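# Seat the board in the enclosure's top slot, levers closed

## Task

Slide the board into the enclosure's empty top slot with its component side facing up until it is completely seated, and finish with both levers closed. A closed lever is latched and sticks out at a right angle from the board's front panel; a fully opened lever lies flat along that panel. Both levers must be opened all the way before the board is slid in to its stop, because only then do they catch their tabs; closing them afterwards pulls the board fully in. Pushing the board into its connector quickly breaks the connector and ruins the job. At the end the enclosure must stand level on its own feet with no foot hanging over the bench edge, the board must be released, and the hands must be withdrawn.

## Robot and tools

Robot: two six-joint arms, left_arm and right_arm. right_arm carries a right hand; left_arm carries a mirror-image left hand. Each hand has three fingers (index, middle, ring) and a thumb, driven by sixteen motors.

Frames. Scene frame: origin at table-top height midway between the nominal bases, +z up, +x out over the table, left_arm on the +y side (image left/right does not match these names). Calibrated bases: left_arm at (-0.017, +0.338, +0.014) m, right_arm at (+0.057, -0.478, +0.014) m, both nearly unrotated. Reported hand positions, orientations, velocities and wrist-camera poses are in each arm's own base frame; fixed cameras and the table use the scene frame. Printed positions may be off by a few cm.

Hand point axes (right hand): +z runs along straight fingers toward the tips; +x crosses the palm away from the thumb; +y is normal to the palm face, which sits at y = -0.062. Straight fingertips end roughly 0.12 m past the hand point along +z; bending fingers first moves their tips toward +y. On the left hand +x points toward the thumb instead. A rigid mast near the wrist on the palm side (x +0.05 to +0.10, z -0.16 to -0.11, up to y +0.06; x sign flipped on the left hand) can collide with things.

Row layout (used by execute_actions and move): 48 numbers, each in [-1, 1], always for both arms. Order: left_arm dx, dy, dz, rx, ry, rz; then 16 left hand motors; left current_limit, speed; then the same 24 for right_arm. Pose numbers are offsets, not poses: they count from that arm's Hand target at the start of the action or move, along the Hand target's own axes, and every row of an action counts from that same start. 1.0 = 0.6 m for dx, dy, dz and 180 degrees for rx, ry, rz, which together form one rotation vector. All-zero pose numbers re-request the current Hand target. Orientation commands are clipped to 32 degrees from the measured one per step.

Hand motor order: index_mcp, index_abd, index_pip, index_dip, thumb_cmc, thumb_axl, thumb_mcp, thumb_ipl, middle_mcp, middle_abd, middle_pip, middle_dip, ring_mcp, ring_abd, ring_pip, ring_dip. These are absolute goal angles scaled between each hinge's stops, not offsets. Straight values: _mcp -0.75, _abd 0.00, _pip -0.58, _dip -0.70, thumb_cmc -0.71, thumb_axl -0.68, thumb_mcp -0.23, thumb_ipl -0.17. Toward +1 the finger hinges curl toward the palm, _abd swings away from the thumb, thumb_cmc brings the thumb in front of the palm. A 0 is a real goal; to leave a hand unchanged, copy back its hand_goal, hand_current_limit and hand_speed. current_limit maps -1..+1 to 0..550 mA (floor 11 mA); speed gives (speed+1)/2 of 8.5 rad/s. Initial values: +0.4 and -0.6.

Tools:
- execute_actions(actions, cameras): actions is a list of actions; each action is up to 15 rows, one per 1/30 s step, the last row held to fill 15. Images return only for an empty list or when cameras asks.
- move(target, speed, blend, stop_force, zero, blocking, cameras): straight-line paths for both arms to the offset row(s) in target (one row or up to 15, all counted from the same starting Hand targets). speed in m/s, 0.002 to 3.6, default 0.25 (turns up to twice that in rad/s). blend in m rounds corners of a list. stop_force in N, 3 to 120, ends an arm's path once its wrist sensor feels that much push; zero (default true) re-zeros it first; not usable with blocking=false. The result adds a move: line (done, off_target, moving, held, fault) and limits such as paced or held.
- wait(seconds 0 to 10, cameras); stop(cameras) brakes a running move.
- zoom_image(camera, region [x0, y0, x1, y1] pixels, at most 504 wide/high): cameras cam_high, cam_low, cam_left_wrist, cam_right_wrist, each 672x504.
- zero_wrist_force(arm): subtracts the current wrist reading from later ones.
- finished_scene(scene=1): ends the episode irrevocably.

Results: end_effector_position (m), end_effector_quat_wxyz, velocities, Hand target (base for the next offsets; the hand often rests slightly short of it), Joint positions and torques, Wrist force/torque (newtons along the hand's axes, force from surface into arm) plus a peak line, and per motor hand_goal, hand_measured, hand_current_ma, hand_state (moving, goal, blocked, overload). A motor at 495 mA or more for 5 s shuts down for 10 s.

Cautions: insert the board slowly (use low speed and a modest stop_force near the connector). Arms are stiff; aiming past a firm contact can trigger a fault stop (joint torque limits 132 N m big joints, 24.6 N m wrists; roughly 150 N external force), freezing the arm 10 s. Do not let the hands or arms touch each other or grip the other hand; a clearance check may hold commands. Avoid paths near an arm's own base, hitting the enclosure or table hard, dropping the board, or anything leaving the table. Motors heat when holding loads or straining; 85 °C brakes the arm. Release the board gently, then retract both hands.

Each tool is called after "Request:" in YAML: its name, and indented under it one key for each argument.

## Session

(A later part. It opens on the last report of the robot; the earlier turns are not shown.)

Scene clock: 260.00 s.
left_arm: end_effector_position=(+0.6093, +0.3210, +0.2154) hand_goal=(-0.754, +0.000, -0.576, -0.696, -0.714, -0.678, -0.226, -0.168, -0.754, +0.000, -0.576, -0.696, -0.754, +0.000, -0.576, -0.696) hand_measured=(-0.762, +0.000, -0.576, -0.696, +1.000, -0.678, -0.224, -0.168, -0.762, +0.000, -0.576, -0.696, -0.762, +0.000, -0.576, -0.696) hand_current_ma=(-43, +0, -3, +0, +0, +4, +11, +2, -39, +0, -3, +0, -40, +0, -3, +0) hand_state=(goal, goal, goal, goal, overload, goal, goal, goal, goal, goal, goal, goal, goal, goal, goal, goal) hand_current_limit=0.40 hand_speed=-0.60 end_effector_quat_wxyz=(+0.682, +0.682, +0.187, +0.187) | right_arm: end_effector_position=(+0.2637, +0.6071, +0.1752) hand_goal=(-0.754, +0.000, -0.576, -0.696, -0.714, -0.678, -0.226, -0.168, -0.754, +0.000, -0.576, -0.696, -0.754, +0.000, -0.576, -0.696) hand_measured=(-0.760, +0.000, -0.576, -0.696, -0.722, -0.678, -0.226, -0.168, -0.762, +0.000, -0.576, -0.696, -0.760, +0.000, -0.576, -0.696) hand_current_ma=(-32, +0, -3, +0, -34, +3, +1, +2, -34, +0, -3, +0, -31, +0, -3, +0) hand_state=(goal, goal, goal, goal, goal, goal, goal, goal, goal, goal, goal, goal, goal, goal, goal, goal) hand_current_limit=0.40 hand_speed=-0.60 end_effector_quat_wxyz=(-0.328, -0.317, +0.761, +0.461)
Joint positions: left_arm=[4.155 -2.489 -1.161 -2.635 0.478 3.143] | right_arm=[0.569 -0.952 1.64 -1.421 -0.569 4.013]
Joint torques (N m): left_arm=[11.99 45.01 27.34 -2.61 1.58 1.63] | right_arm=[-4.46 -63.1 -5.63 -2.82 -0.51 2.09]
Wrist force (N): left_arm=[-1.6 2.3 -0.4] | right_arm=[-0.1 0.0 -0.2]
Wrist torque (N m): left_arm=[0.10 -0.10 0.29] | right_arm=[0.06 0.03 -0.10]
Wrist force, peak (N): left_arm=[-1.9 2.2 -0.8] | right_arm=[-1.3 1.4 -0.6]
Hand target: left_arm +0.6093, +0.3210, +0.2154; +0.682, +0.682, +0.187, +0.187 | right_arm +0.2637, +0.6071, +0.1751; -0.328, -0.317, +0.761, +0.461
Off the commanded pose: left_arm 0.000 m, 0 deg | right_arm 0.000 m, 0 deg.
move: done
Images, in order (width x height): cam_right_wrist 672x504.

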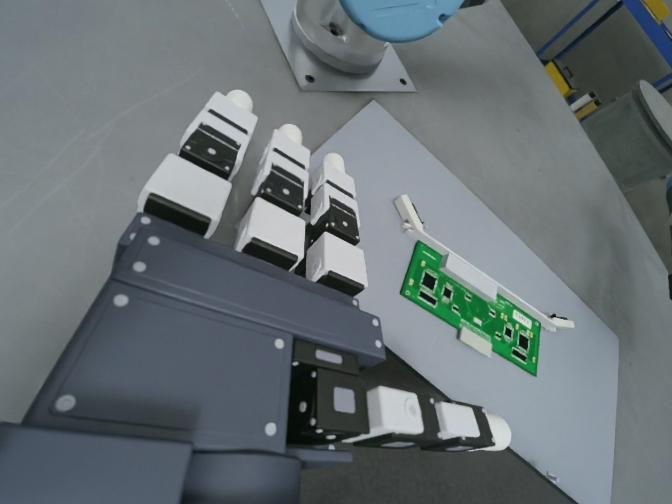

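Request:
zoom_image:
  camera: "cam_right_wrist"
  region: [385, 185, 455, 255]

Request:
zoom_image:
  camera: "cam_right_wrist"
  region: [500, 290, 600, 390]

Request:
move:
  target: [0,0,0,0,0,0,-0.754,0,-0.576,-0.696,-0.714,-0.678,-0.226,-0.168,-0.754,0,-0.576,-0.696,-0.754,0,-0.576,-0.696,0.4,-0.6,-0.14,-0.023,0.09,0,0,0,-0.754,0,-0.576,-0.696,-0.714,-0.678,-0.226,-0.168,-0.754,0,-0.576,-0.696,-0.754,0,-0.576,-0.696,0.4,-0.6]
  cameras: ["cam_right_wrist"]
  speed: 0.3

Request:
zoom_image:
  camera: "cam_right_wrist"
  region: [330, 150, 530, 350]

Scaled by 7.200 from the camera's 672x504 image, which has a finer 960x720 frame.

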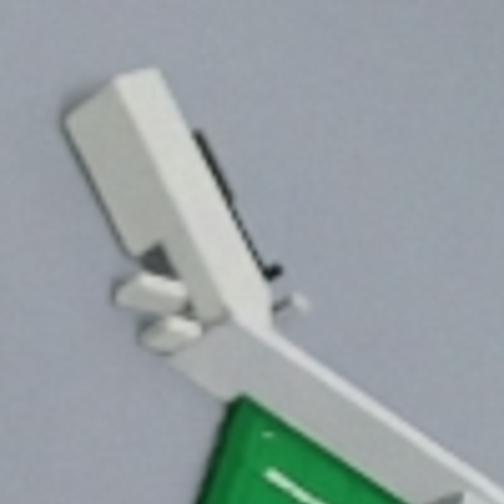

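Scaled by 5.040 from the camera's 672x504 image, which has a finer 960x720 frame.

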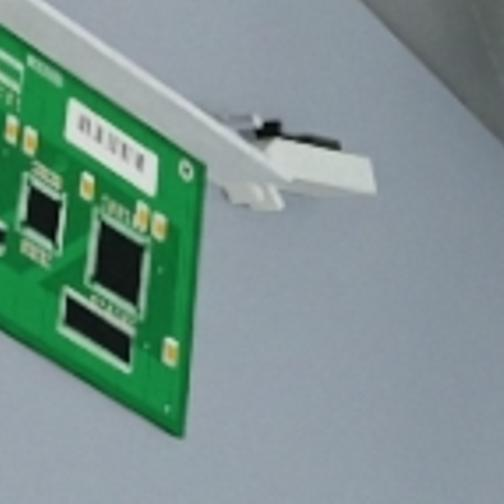

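Scene clock: 290.77 s.
left_arm: end_effector_position=(+0.6093, +0.3210, +0.2154) hand_goal=(-0.754, +0.000, -0.576, -0.696, -0.714, -0.678, -0.226, -0.168, -0.754, +0.000, -0.576, -0.696, -0.754, +0.000, -0.576, -0.696) hand_measured=(-0.762, +0.000, -0.576, -0.696, +1.000, -0.678, -0.224, -0.168, -0.762, +0.000, -0.576, -0.696, -0.762, +0.000, -0.576, -0.696) hand_current_ma=(-43, +0, -3, +0, +0, +4, +11, +2, -39, +0, -3, +0, -40, +0, -3, +0) hand_state=(goal, goal, goal, goal, overload, goal, goal, goal, goal, goal, goal, goal, goal, goal, goal, goal) hand_current_limit=0.40 hand_speed=-0.60 end_effector_quat_wxyz=(+0.682, +0.682, +0.187, +0.187) | right_arm: end_effector_position=(+0.2725, +0.6944, +0.1258) hand_goal=(-0.754, +0.000, -0.576, -0.696, -0.714, -0.678, -0.226, -0.168, -0.754, +0.000, -0.576, -0.696, -0.754, +0.000, -0.576, -0.696) hand_measured=(-0.760, +0.000, -0.576, -0.696, -0.722, -0.678, -0.226, -0.168, -0.762, +0.000, -0.576, -0.696, -0.760, +0.000, -0.576, -0.696) hand_current_ma=(-32, +0, -3, +0, -34, +3, +1, +2, -34, +0, -3, +0, -32, +0, -3, +0) hand_state=(goal, goal, goal, goal, goal, goal, goal, goal, goal, goal, goal, goal, goal, goal, goal, goal) hand_current_limit=0.40 hand_speed=-0.60 end_effector_quat_wxyz=(-0.328, -0.317, +0.761, +0.461)
Joint positions: left_arm=[4.155 -2.489 -1.161 -2.635 0.478 3.143] | right_arm=[0.67 -0.75 1.444 -1.549 -0.498 4.155]
Joint torques (N m): left_arm=[12.19 45.38 26.51 -2.63 1.52 1.63] | right_arm=[7.75 -39.78 -33.72 -3.31 3.41 2.37]
Wrist force (N): left_arm=[-1.5 2.1 -0.8] | right_arm=[-0.5 0.0 -0.4]
Wrist torque (N m): left_arm=[0.11 -0.12 0.30] | right_arm=[0.07 0.09 -0.09]
Wrist force, peak (N): left_arm=[-1.8 2.4 -0.8] | right_arm=[-1.2 -0.4 0.1]
Hand target: left_arm +0.6093, +0.3210, +0.2154; +0.682, +0.682, +0.187, +0.187 | right_arm +0.2725, +0.6945, +0.1258; -0.328, -0.317, +0.761, +0.461
Off the commanded pose: left_arm 0.000 m, 0 deg | right_arm 0.000 m, 0 deg.
move: done
Images, in order (width x height): cam_right_wrist 672x504.

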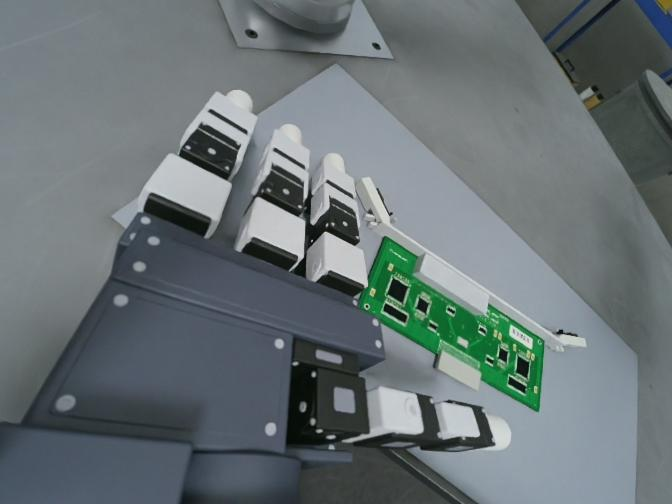

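Scaled by 2.520 from the camera's 672x504 image, which has a finer 960x720 frame.

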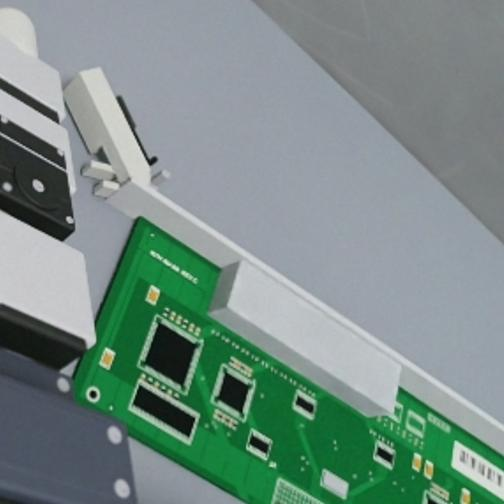

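Request:
move:
  target: [-0.142,-0.05,0.2334,0.4984,0.0467,-0.0467,-0.754,0,-0.576,-0.696,-0.714,-0.678,-0.226,-0.168,-0.754,0,-0.576,-0.696,-0.754,0,-0.576,-0.696,0.4,-0.6,0,0,0,0,0,0,-0.754,0,-0.576,-0.696,-0.714,-0.678,-0.226,-0.168,-0.754,0,-0.576,-0.696,-0.754,0,-0.576,-0.696,0.4,-0.6]
  cameras: ["all"]

Request:
zoom_image:
  camera: "cam_right_wrist"
  region: [470, 200, 670, 400]

Request:
zoom_image:
  camera: "cam_high"
  region: [400, 300, 600, 500]

Scene clock: 456.37 s.
left_arm: end_effector_position=(+0.6076, +0.1571, +0.1854) hand_goal=(-0.754, +0.000, -0.576, -0.696, -0.714, -0.678, -0.226, -0.168, -0.754, +0.000, -0.576, -0.696, -0.754, +0.000, -0.576, -0.696) hand_measured=(-0.756, +0.000, -0.576, -0.696, +1.000, -0.678, -0.224, -0.168, -0.756, +0.000, -0.576, -0.696, -0.756, +0.000, -0.576, -0.696) hand_current_ma=(-7, +0, -3, +0, +0, +4, +13, +2, -6, +0, -3, +0, -6, +0, -3, +0) hand_state=(goal, goal, goal, goal, overload, goal, goal, goal, goal, goal, goal, goal, goal, goal, goal, goal) hand_current_limit=0.40 hand_speed=-0.60 end_effector_quat_wxyz=(+0.000, +0.935, +0.353, +0.001) | right_arm: end_effector_position=(+0.2725, +0.6945, +0.1258) hand_goal=(-0.754, +0.000, -0.576, -0.696, -0.714, -0.678, -0.226, -0.168, -0.754, +0.000, -0.576, -0.696, -0.754, +0.000, -0.576, -0.696) hand_measured=(-0.760, +0.000, -0.576, -0.696, -0.722, -0.678, -0.226, -0.168, -0.762, +0.000, -0.576, -0.696, -0.760, +0.000, -0.576, -0.696) hand_current_ma=(-32, +0, -3, +0, -34, +3, +1, +2, -34, +0, -3, +0, -32, +0, -3, +0) hand_state=(goal, goal, goal, goal, goal, goal, goal, goal, goal, goal, goal, goal, goal, goal, goal, goal) hand_current_limit=0.40 hand_speed=-0.60 end_effector_quat_wxyz=(-0.328, -0.317, +0.761, +0.461)
Joint positions: left_arm=[3.745 -1.807 -1.758 -1.147 1.57 1.452] | right_arm=[0.67 -0.75 1.444 -1.549 -0.498 4.155]
Joint torques (N m): left_arm=[-13.17 25.63 31.69 0.76 1.05 -2.28] | right_arm=[7.56 -40.41 -35.16 -2.76 2.99 2.17]
Wrist force (N): left_arm=[-0.4 0.5 -1.5] | right_arm=[-0.6 -0.1 -0.2]
Wrist torque (N m): left_arm=[0.15 0.05 0.23] | right_arm=[0.04 0.09 -0.10]
Wrist force, peak (N): left_arm=[-1.8 2.3 -0.7] | right_arm=[-0.8 0.1 -0.4]
Hand target: left_arm +0.6076, +0.1571, +0.1854; +0.000, +0.935, +0.353, +0.001 | right_arm +0.2725, +0.6945, +0.1258; -0.328, -0.317, +0.761, +0.461
Off the commanded pose: left_arm 0.000 m, 0 deg | right_arm 0.000 m, 0 deg.
move: done

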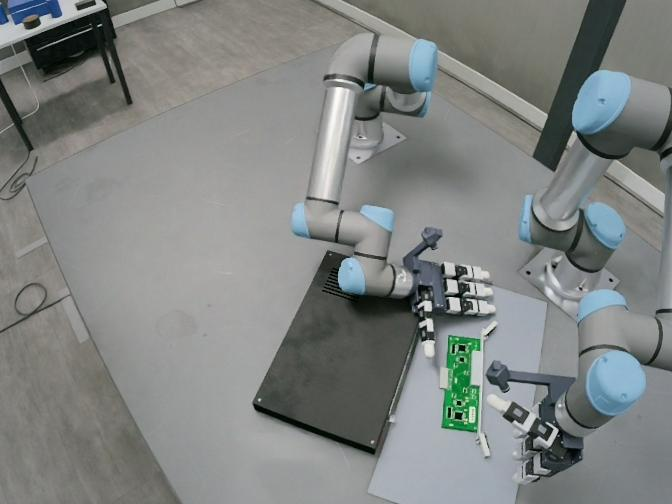

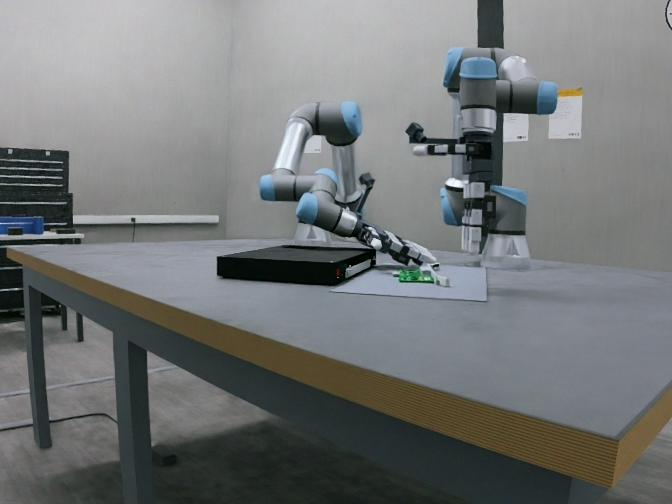

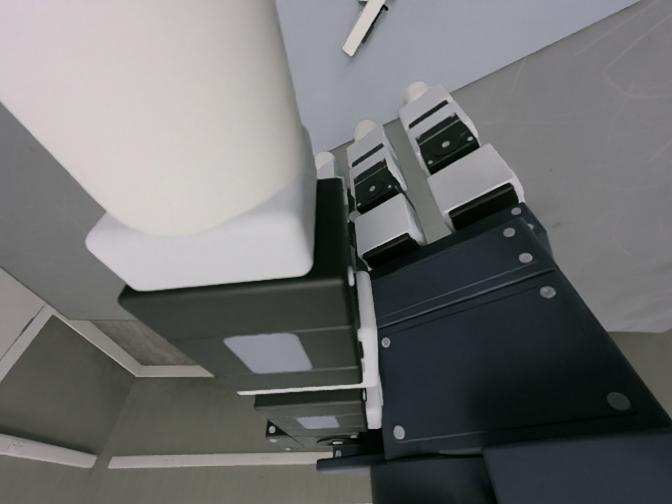

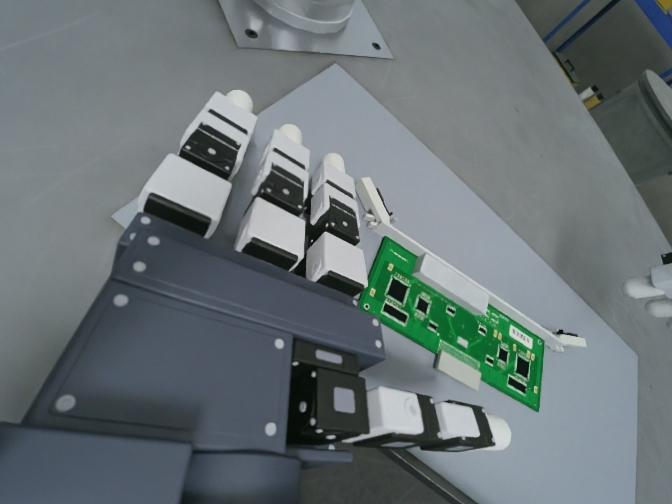

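Scaled by 2.520 from the camera's 672x504 image, which has a finer 960x720 frame.

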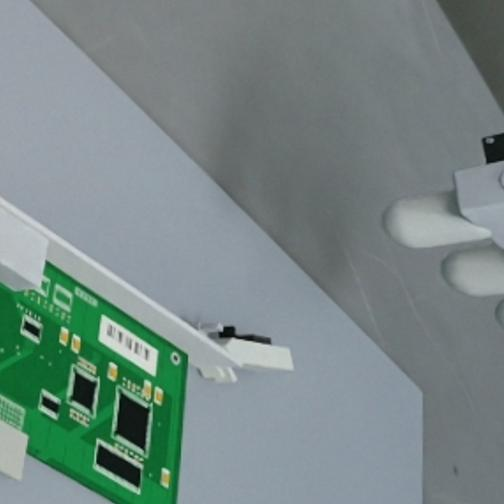

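Scaled by 2.520 from the camera's 672x504 image, which has a finer 960x720 frame.

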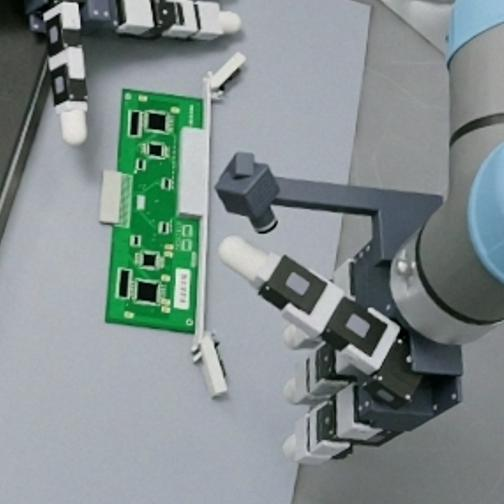

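Request:
move:
  target: [0,0,0.09,0,0,0,-0.754,0,-0.576,-0.696,-0.714,-0.678,-0.226,-0.168,-0.754,0,-0.576,-0.696,-0.754,0,-0.576,-0.696,0.4,-0.6,0,0,0,0,0,0,-0.754,0,-0.576,-0.696,-0.714,-0.678,-0.226,-0.168,-0.754,0,-0.576,-0.696,-0.754,0,-0.576,-0.696,0.4,-0.6]
  speed: 0.1

Request:
move:
  target: [0,0,0.08,0,0,0,-0.754,0,-0.576,-0.696,-0.714,-0.678,-0.226,-0.168,-0.754,0,-0.576,-0.696,-0.754,0,-0.576,-0.696,0.4,-0.6,0,0,0,0,0,0,-0.754,0,-0.576,-0.696,-0.714,-0.678,-0.226,-0.168,-0.754,0,-0.576,-0.696,-0.754,0,-0.576,-0.696,0.4,-0.6]
  speed: 0.01
  stop_force: 3
  cameras: ["cam_right_wrist","cam_high"]

Scene clock: 467.07 s.
left_arm: end_effector_position=(+0.6076, +0.1571, +0.1315) hand_goal=(-0.754, +0.000, -0.576, -0.696, -0.714, -0.678, -0.226, -0.168, -0.754, +0.000, -0.576, -0.696, -0.754, +0.000, -0.576, -0.696) hand_measured=(-0.756, +0.000, -0.576, -0.696, +1.000, -0.678, -0.224, -0.168, -0.756, +0.000, -0.576, -0.696, -0.756, +0.000, -0.576, -0.696) hand_current_ma=(-7, +0, -3, +0, +0, +4, +14, +2, -6, +0, -3, +0, -6, +0, -3, +0) hand_state=(goal, goal, goal, goal, overload, goal, goal, goal, goal, goal, goal, goal, goal, goal, goal, goal) hand_current_limit=0.40 hand_speed=-0.60 end_effector_quat_wxyz=(+0.000, +0.935, +0.353, +0.001) | right_arm: end_effector_position=(+0.2725, +0.6945, +0.1258) hand_goal=(-0.754, +0.000, -0.576, -0.696, -0.714, -0.678, -0.226, -0.168, -0.754, +0.000, -0.576, -0.696, -0.754, +0.000, -0.576, -0.696) hand_measured=(-0.760, +0.000, -0.576, -0.696, -0.722, -0.678, -0.226, -0.168, -0.762, +0.000, -0.576, -0.696, -0.760, +0.000, -0.576, -0.696) hand_current_ma=(-32, +0, -3, +0, -34, +3, +1, +2, -34, +0, -3, +0, -32, +0, -3, +0) hand_state=(goal, goal, goal, goal, goal, goal, goal, goal, goal, goal, goal, goal, goal, goal, goal, goal) hand_current_limit=0.40 hand_speed=-0.60 end_effector_quat_wxyz=(-0.328, -0.317, +0.761, +0.461)
Joint positions: left_arm=[3.744 -1.868 -1.832 -1.011 1.57 1.451] | right_arm=[0.67 -0.75 1.444 -1.549 -0.498 4.155]
Joint torques (N m): left_arm=[-11.59 27.15 15.96 3.32 -1.42 -1.16] | right_arm=[7.74 -40.66 -35.04 -2.46 2.82 2.07]
Wrist force (N): left_arm=[-0.4 0.4 -1.2] | right_arm=[-0.4 0.1 -0.3]
Wrist torque (N m): left_arm=[0.15 0.07 0.25] | right_arm=[0.08 0.08 -0.08]
Wrist force, peak (N): left_arm=[-0.5 0.4 -2.3] | right_arm=[-0.5 0.1 -0.5]
Hand target: left_arm +0.6076, +0.1571, +0.1314; +0.000, +0.935, +0.353, +0.001 | right_arm +0.2725, +0.6945, +0.1258; -0.328, -0.317, +0.761, +0.461
Off the commanded pose: left_arm 0.000 m, 0 deg | right_arm 0.000 m, 0 deg.
move: done

Scene clock: 470.30 s.
left_arm: end_effector_position=(+0.6076, +0.1571, +0.1109) hand_goal=(-0.754, +0.000, -0.576, -0.696, -0.714, -0.678, -0.226, -0.168, -0.754, +0.000, -0.576, -0.696, -0.754, +0.000, -0.576, -0.696) hand_measured=(-0.756, +0.000, -0.576, -0.696, +1.000, -0.678, -0.224, -0.168, -0.756, +0.000, -0.576, -0.696, -0.756, +0.000, -0.576, -0.696) hand_current_ma=(-7, +0, -3, +0, +0, +4, +14, +2, -6, +0, -3, +0, -6, +0, -3, +0) hand_state=(goal, goal, goal, goal, overload, goal, goal, goal, goal, goal, goal, goal, goal, goal, goal, goal) hand_current_limit=0.40 hand_speed=-0.60 end_effector_quat_wxyz=(+0.000, +0.935, +0.353, +0.001) | right_arm: end_effector_position=(+0.2725, +0.6945, +0.1258) hand_goal=(-0.754, +0.000, -0.576, -0.696, -0.714, -0.678, -0.226, -0.168, -0.754, +0.000, -0.576, -0.696, -0.754, +0.000, -0.576, -0.696) hand_measured=(-0.760, +0.000, -0.576, -0.696, -0.722, -0.678, -0.226, -0.168, -0.762, +0.000, -0.576, -0.696, -0.760, +0.000, -0.576, -0.696) hand_current_ma=(-32, +0, -3, +0, -34, +3, +1, +2, -34, +0, -3, +0, -32, +0, -3, +0) hand_state=(goal, goal, goal, goal, goal, goal, goal, goal, goal, goal, goal, goal, goal, goal, goal, goal) hand_current_limit=0.40 hand_speed=-0.60 end_effector_quat_wxyz=(-0.328, -0.317, +0.761, +0.461)
Joint positions: left_arm=[3.744 -1.896 -1.856 -0.959 1.57 1.451] | right_arm=[0.67 -0.75 1.444 -1.549 -0.498 4.155]
Joint torques (N m): left_arm=[-10.66 37.88 29.23 0.33 -1.3 -2.49] | right_arm=[7.66 -40.12 -35.2 -2.19 2.55 2.07]
Wrist force (N): left_arm=[-0.9 0.5 -4.1] | right_arm=[-0.4 0.1 0.0]
Wrist torque (N m): left_arm=[0.37 0.02 0.21] | right_arm=[0.05 0.07 -0.07]
Wrist force, peak (N): left_arm=[-0.9 0.5 -8.0] | right_arm=[-0.6 0.0 -0.5]
Hand target: left_arm +0.6076, +0.1571, +0.1109; +0.000, +0.935, +0.353, +0.001 (not the last commanded pose) | right_arm +0.2725, +0.6945, +0.1258; -0.328, -0.317, +0.761, +0.461
Off the commanded pose: left_arm 0.028 m, 0 deg | right_arm 0.000 m, 0 deg.
move: contact (left_arm)
Images, in order (width x height): cam_high 672x504, cam_right_wrist 672x504.

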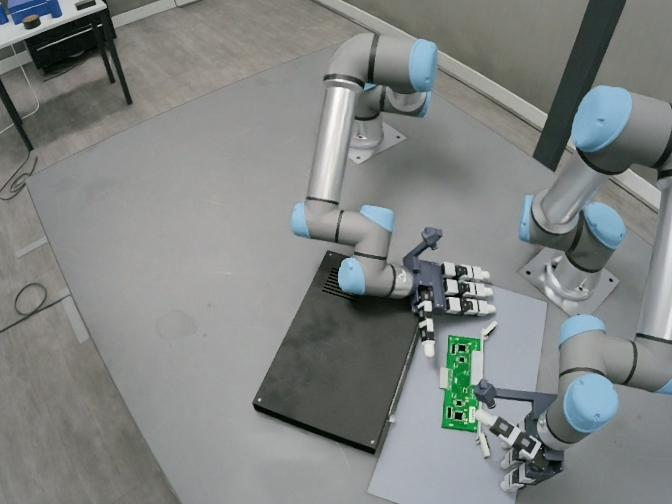

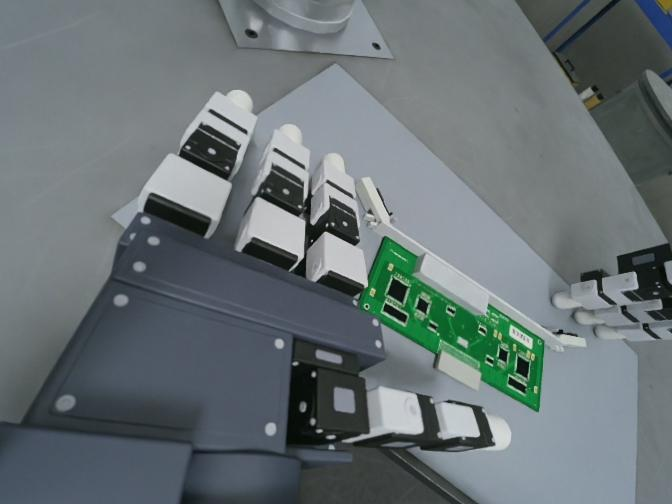

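Request:
zoom_image:
  camera: "cam_right_wrist"
  region: [500, 240, 670, 410]

Request:
zoom_image:
  camera: "cam_high"
  region: [430, 360, 570, 500]

Scaled by 2.965 from the camera's 672x504 image, which has a finer 960x720 frame.

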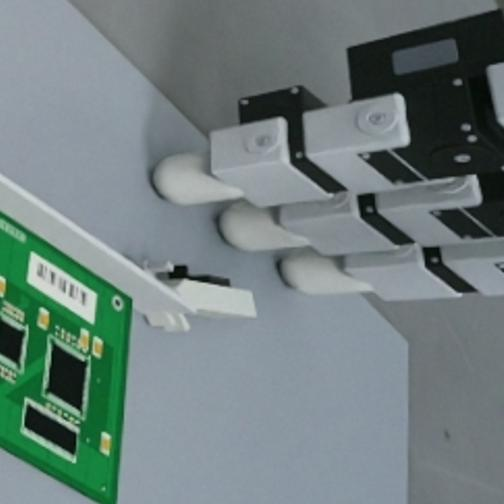

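Scaled by 3.600 from the camera's 672x504 image, which has a finer 960x720 frame.

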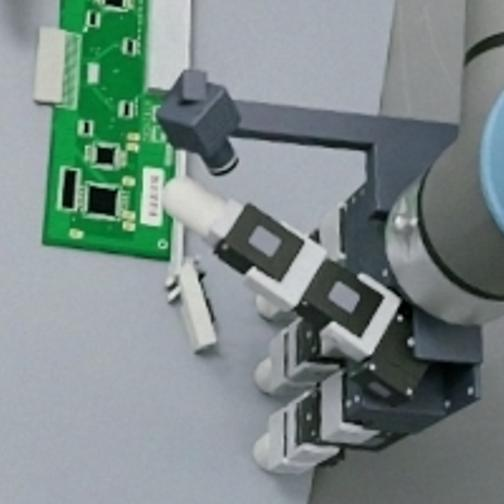

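Request:
move:
  target:
    - [0.0167,0,-0.0083,0,0,0,-0.754,0,-0.576,-0.696,-0.714,-0.678,-0.226,-0.168,-0.754,0,-0.576,-0.696,-0.754,0,-0.576,-0.696,0.4,-0.6,0,0,0,0,0,0,-0.754,0,-0.576,-0.696,-0.714,-0.678,-0.226,-0.168,-0.754,0,-0.576,-0.696,-0.754,0,-0.576,-0.696,0.4,-0.6]
    - [0.0167,0.06,-0.0083,0,0,0,-0.754,0,-0.576,-0.696,-0.714,-0.678,-0.226,-0.168,-0.754,0,-0.576,-0.696,-0.754,0,-0.576,-0.696,0.4,-0.6,0,0,0,0,0,0,-0.754,0,-0.576,-0.696,-0.714,-0.678,-0.226,-0.168,-0.754,0,-0.576,-0.696,-0.754,0,-0.576,-0.696,0.4,-0.6]
  speed: [0.04,0.03]
  cameras: ["cam_right_wrist","cam_high"]

Request:
zoom_image:
  camera: "cam_right_wrist"
  region: [500, 240, 670, 410]

Request:
zoom_image:
  camera: "cam_high"
  region: [430, 360, 570, 500]

Scene clock: 487.07 s.
left_arm: end_effector_position=(+0.6389, +0.1368, +0.1160) hand_goal=(-0.754, +0.000, -0.576, -0.696, -0.714, -0.678, -0.226, -0.168, -0.754, +0.000, -0.576, -0.696, -0.754, +0.000, -0.576, -0.696) hand_measured=(-0.756, +0.002, -0.576, -0.696, +1.000, -0.678, -0.224, -0.168, -0.756, +0.002, -0.576, -0.696, -0.762, -0.004, -0.582, -0.698) hand_current_ma=(-6, +7, -3, +0, +0, +4, +14, +2, -6, +7, -3, +0, -46, -14, -26, -7) hand_state=(goal, goal, goal, goal, overload, goal, goal, goal, goal, goal, goal, goal, goal, goal, goal, goal) hand_current_limit=0.40 hand_speed=-0.60 end_effector_quat_wxyz=(+0.000, +0.935, +0.353, +0.001) | right_arm: end_effector_position=(+0.2725, +0.6945, +0.1258) hand_goal=(-0.754, +0.000, -0.576, -0.696, -0.714, -0.678, -0.226, -0.168, -0.754, +0.000, -0.576, -0.696, -0.754, +0.000, -0.576, -0.696) hand_measured=(-0.760, +0.000, -0.576, -0.696, -0.722, -0.678, -0.226, -0.168, -0.762, +0.000, -0.576, -0.696, -0.760, +0.000, -0.576, -0.696) hand_current_ma=(-32, +0, -3, +0, -34, +3, +1, +2, -34, +0, -3, +0, -32, +0, -3, +0) hand_state=(goal, goal, goal, goal, goal, goal, goal, goal, goal, goal, goal, goal, goal, goal, goal, goal) hand_current_limit=0.40 hand_speed=-0.60 end_effector_quat_wxyz=(-0.328, -0.317, +0.761, +0.461)
Joint positions: left_arm=[3.685 -1.936 -1.783 -0.992 1.57 1.391] | right_arm=[0.67 -0.75 1.444 -1.549 -0.498 4.155]
Joint torques (N m): left_arm=[-9.42 29.26 29.6 0.61 0.83 -2.52] | right_arm=[7.12 -41.07 -35.02 -1.74 2.25 1.95]
Wrist force (N): left_arm=[0.0 -0.4 -1.5] | right_arm=[0.0 0.1 -0.2]
Wrist torque (N m): left_arm=[0.23 0.09 0.35] | right_arm=[0.06 0.02 -0.04]
Wrist force, peak (N): left_arm=[-0.7 0.6 -4.8] | right_arm=[-0.6 0.1 -0.4]
Hand target: left_arm +0.6390, +0.1367, +0.1160; +0.000, +0.935, +0.353, +0.001 | right_arm +0.2725, +0.6945, +0.1258; -0.328, -0.317, +0.761, +0.461
Off the commanded pose: left_arm 0.000 m, 0 deg | right_arm 0.000 m, 0 deg.
move: done
Images, in order (width x height): cam_high 672x504, cam_right_wrist 672x504.

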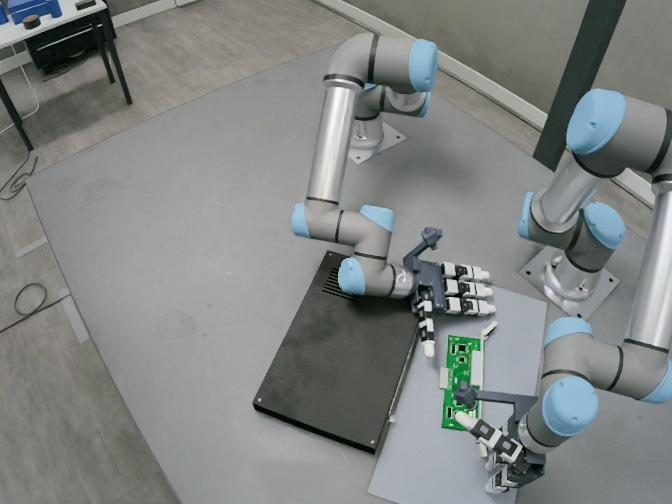

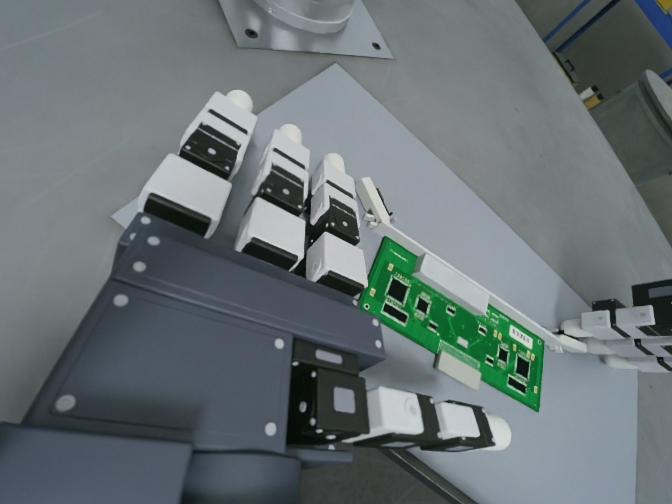

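Scaled by 2.965 from the camera's 672x504 image, which has a finer 960x720 frame.

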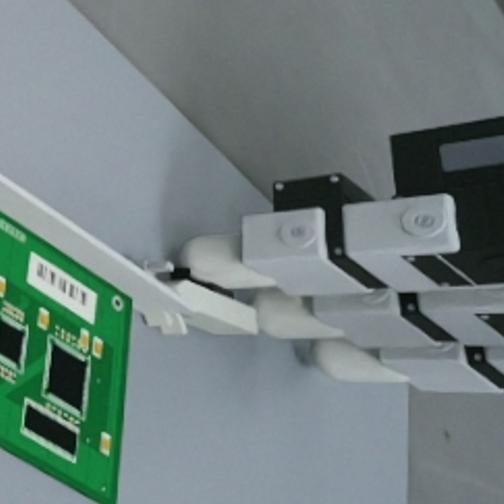

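Scaled by 3.600 from the camera's 672x504 image, which has a finer 960x720 frame.

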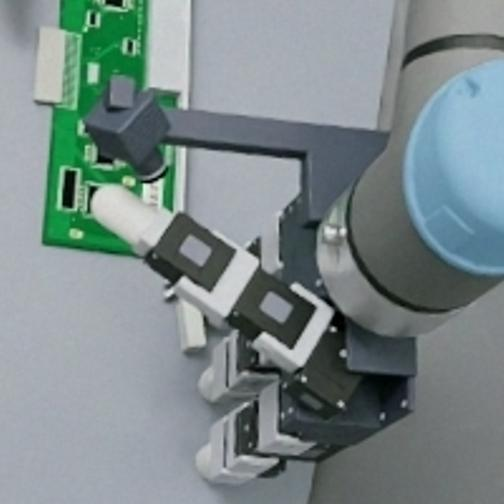

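Request:
move:
  target: [0,0.025,0,0,0,0,-0.754,0,-0.576,-0.696,-0.714,-0.678,-0.226,-0.168,-0.754,0,-0.576,-0.696,-0.754,0,-0.576,-0.696,0.4,-0.6,0,0,0,0,0,0,-0.754,0,-0.576,-0.696,-0.714,-0.678,-0.226,-0.168,-0.754,0,-0.576,-0.696,-0.754,0,-0.576,-0.696,0.4,-0.6]
  speed: 0.01
  stop_force: 3
  cameras: ["cam_right_wrist","cam_high"]

Request:
zoom_image:
  camera: "cam_right_wrist"
  region: [500, 240, 670, 410]

Request:
zoom_image:
  camera: "cam_high"
  region: [430, 360, 570, 500]

Scene clock: 493.20 s.
left_arm: end_effector_position=(+0.6489, +0.1255, +0.1160) hand_goal=(-0.754, +0.000, -0.576, -0.696, -0.714, -0.678, -0.226, -0.168, -0.754, +0.000, -0.576, -0.696, -0.754, +0.000, -0.576, -0.696) hand_measured=(-0.756, +0.002, -0.576, -0.696, +1.000, -0.678, -0.224, -0.168, -0.756, +0.002, -0.576, -0.696, -0.772, -0.008, -0.588, -0.700) hand_current_ma=(-6, +7, -3, +0, +0, +4, +14, +2, -6, +7, -3, +0, -94, -38, -53, -15) hand_state=(goal, goal, goal, goal, overload, goal, goal, goal, goal, goal, goal, goal, goal, goal, goal, goal) hand_current_limit=0.40 hand_speed=-0.60 end_effector_quat_wxyz=(+0.000, +0.935, +0.353, +0.001) | right_arm: end_effector_position=(+0.2725, +0.6945, +0.1258) hand_goal=(-0.754, +0.000, -0.576, -0.696, -0.714, -0.678, -0.226, -0.168, -0.754, +0.000, -0.576, -0.696, -0.754, +0.000, -0.576, -0.696) hand_measured=(-0.760, +0.000, -0.576, -0.696, -0.722, -0.678, -0.226, -0.168, -0.762, +0.000, -0.576, -0.696, -0.760, +0.000, -0.576, -0.696) hand_current_ma=(-32, +0, -3, +0, -34, +3, +1, +2, -34, +0, -3, +0, -32, +0, -3, +0) hand_state=(goal, goal, goal, goal, goal, goal, goal, goal, goal, goal, goal, goal, goal, goal, goal, goal) hand_current_limit=0.40 hand_speed=-0.60 end_effector_quat_wxyz=(-0.328, -0.317, +0.761, +0.461)
Joint positions: left_arm=[3.659 -1.948 -1.765 -0.998 1.57 1.366] | right_arm=[0.67 -0.75 1.444 -1.549 -0.498 4.155]
Joint torques (N m): left_arm=[-12.31 28.59 29.41 0.53 1.03 -2.61] | right_arm=[7.76 -40.84 -34.67 -1.34 1.95 1.92]
Wrist force (N): left_arm=[0.2 -1.2 -2.0] | right_arm=[-0.4 -0.1 0.0]
Wrist torque (N m): left_arm=[0.31 0.09 0.40] | right_arm=[0.03 0.07 -0.08]
Wrist force, peak (N): left_arm=[0.3 -1.0 -2.7] | right_arm=[-0.7 0.0 -0.3]
Hand target: left_arm +0.6489, +0.1255, +0.1160; +0.000, +0.935, +0.353, +0.001 | right_arm +0.2725, +0.6945, +0.1258; -0.328, -0.317, +0.761, +0.461
Off the commanded pose: left_arm 0.000 m, 0 deg | right_arm 0.000 m, 0 deg.
move: done
Images, in order (width x height): cam_high 672x504, cam_right_wrist 672x504.

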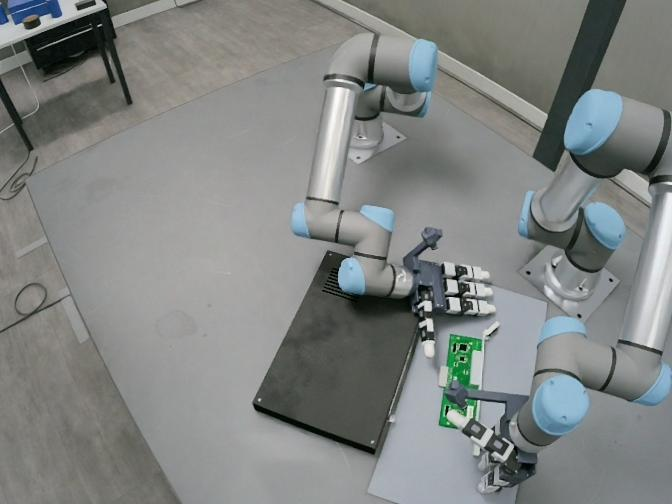

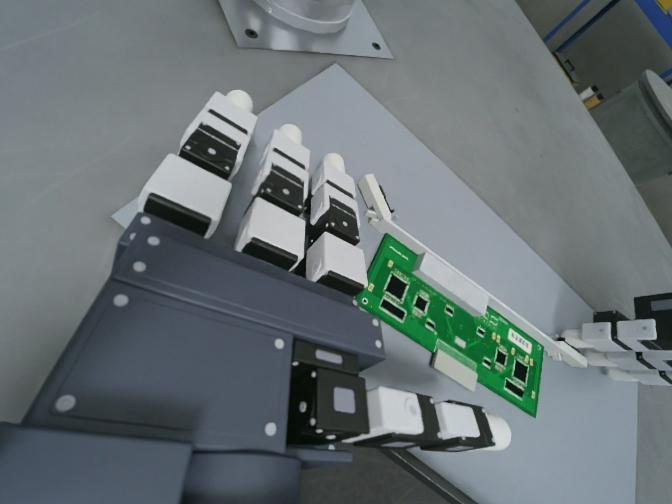

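Scaled by 2.965 from the camera's 672x504 image, which has a finer 960x720 frame.

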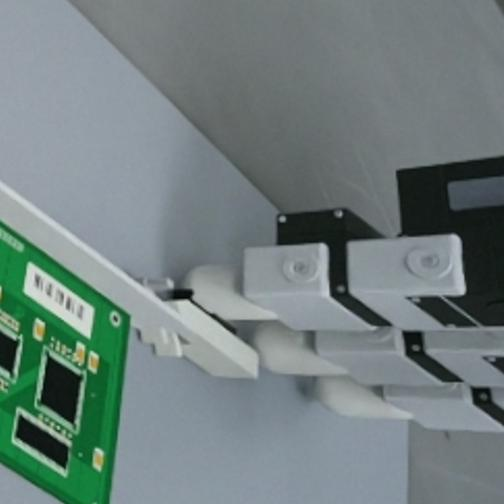

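Scaled by 3.600 from the camera's 672x504 image, which has a finer 960x720 frame.

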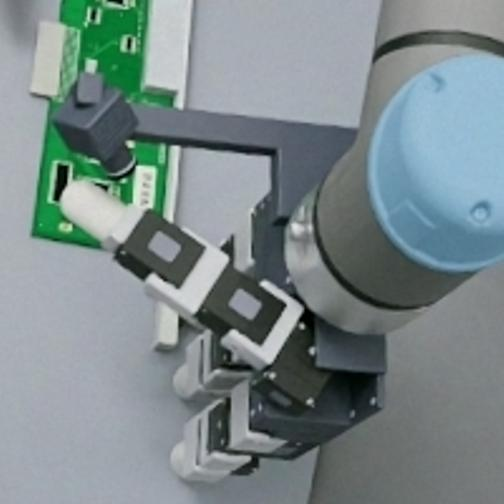

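Request:
move:
  target:
    - [0,-0.0667,0,0,0,0,-0.754,0,-0.576,-0.696,-0.714,-0.678,-0.226,-0.168,-0.754,0,-0.576,-0.696,-0.754,0,-0.576,-0.696,0.4,-0.6,0.341,0.075,-0.355,0,0,0,-0.754,0,-0.576,-0.696,-0.714,-0.678,-0.226,-0.168,-0.754,0,-0.576,-0.696,-0.754,0,-0.576,-0.696,0.4,-0.6]
    - [0,-0.0667,-0.1667,0,0,0,-0.754,0,-0.576,-0.696,-0.714,-0.678,-0.226,-0.168,-0.754,0,-0.576,-0.696,-0.754,0,-0.576,-0.696,0.4,-0.6,0.341,0.075,-0.355,0,0,0,-0.754,0,-0.576,-0.696,-0.714,-0.678,-0.226,-0.168,-0.754,0,-0.576,-0.696,-0.754,0,-0.576,-0.696,0.4,-0.6]
    - [-0.6615,-0.0928,-0.1667,0,0,0,-0.754,0,-0.576,-0.696,-0.714,-0.678,-0.226,-0.168,-0.754,0,-0.576,-0.696,-0.754,0,-0.576,-0.696,0.4,-0.6,0.341,0.075,-0.355,0,0,0,-0.754,0,-0.576,-0.696,-0.714,-0.678,-0.226,-0.168,-0.754,0,-0.576,-0.696,-0.754,0,-0.576,-0.696,0.4,-0.6]
  speed: [0.25,0.25,0.25]
  blend: [0.02,0.03,0]
  cameras: ["all"]

Request:
zoom_image:
  camera: "cam_high"
  region: [400, 270, 570, 470]

Scene clock: 512.23 s.
left_arm: end_effector_position=(+0.3142, -0.0951, +0.2156) hand_goal=(-0.754, +0.000, -0.576, -0.696, -0.714, -0.678, -0.226, -0.168, -0.754, +0.000, -0.576, -0.696, -0.754, +0.000, -0.576, -0.696) hand_measured=(-0.756, +0.002, -0.576, -0.696, +1.000, -0.678, -0.224, -0.168, -0.754, +0.002, -0.576, -0.696, -0.756, -0.002, -0.578, -0.698) hand_current_ma=(-5, +7, -3, +0, +0, +4, +15, +2, -5, +7, -3, +0, -5, -11, -12, -12) hand_state=(goal, goal, goal, goal, overload, goal, goal, goal, goal, goal, goal, goal, goal, goal, goal, goal) hand_current_limit=0.40 hand_speed=-0.60 end_effector_quat_wxyz=(+0.000, +0.935, +0.353, +0.001) | right_arm: end_effector_position=(+0.3133, +0.4455, +0.2858) hand_goal=(-0.754, +0.000, -0.576, -0.696, -0.714, -0.678, -0.226, -0.168, -0.754, +0.000, -0.576, -0.696, -0.754, +0.000, -0.576, -0.696) hand_measured=(-0.760, +0.000, -0.576, -0.696, -0.722, -0.678, -0.226, -0.168, -0.762, +0.000, -0.576, -0.696, -0.760, +0.000, -0.576, -0.696) hand_current_ma=(-32, +0, -3, +0, -34, +3, +1, +2, -34, +0, -3, +0, -32, +0, -3, +0) hand_state=(goal, goal, goal, goal, goal, goal, goal, goal, goal, goal, goal, goal, goal, goal, goal, goal) hand_current_limit=0.40 hand_speed=-0.60 end_effector_quat_wxyz=(-0.328, -0.317, +0.761, +0.461)
Joint positions: left_arm=[3.526 -0.837 -2.389 -1.485 1.571 1.233] | right_arm=[0.282 -1.196 1.661 -0.99 -0.803 3.747]
Joint torques (N m): left_arm=[-11.82 0.08 17.57 1.11 1.48 -2.67] | right_arm=[-5.48 -52.69 -6.81 1.36 -0.73 -2.29]
Wrist force (N): left_arm=[0.0 0.5 -1.1] | right_arm=[0.3 -0.2 0.0]
Wrist torque (N m): left_arm=[0.17 0.06 0.27] | right_arm=[0.00 -0.05 0.07]
Wrist force, peak (N): left_arm=[0.2 -1.1 -2.7] | right_arm=[-1.2 -0.1 0.8]
Hand target: left_arm +0.3142, -0.0952, +0.2156; +0.000, +0.935, +0.353, +0.001 | right_arm +0.3133, +0.4455, +0.2858; -0.328, -0.317, +0.761, +0.461
Off the commanded pose: left_arm 0.000 m, 0 deg | right_arm 0.000 m, 0 deg.
move: done

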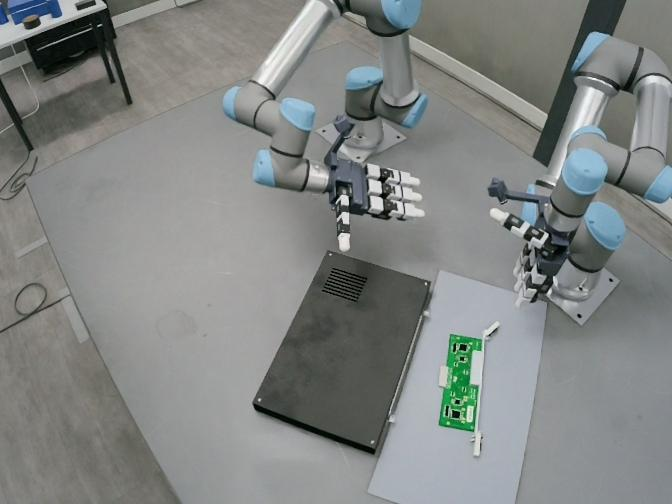

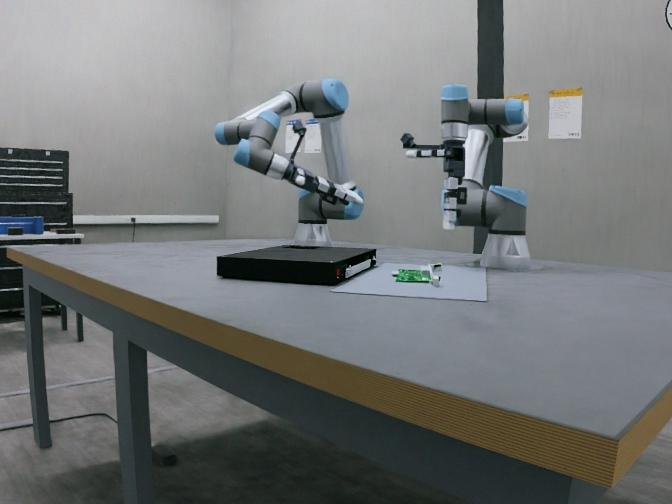

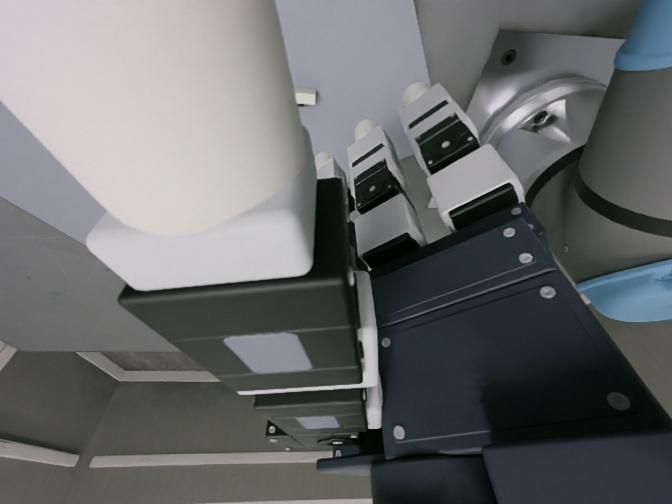

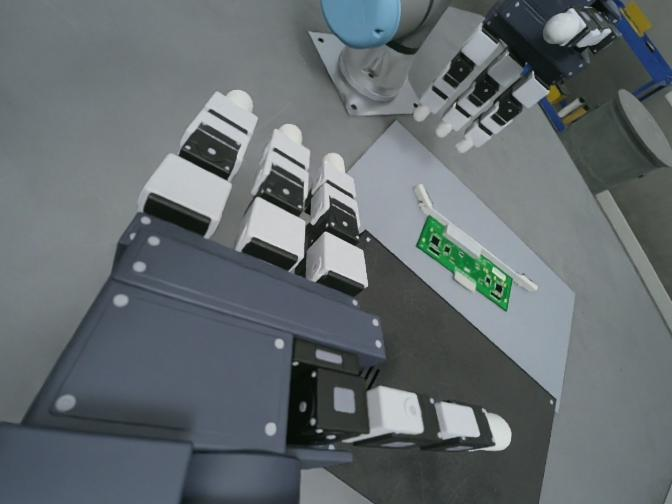

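Scaled by 2.520 from the camera's 672x504 image, which has a finer 960x720 frame.

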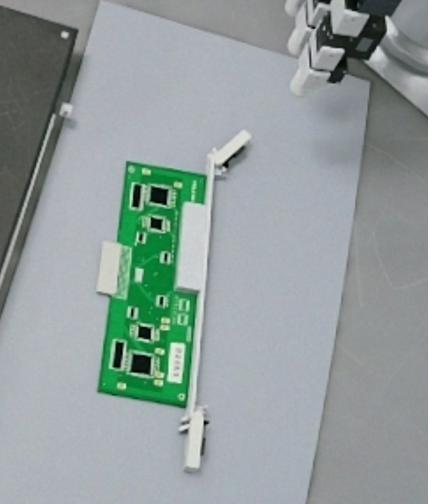

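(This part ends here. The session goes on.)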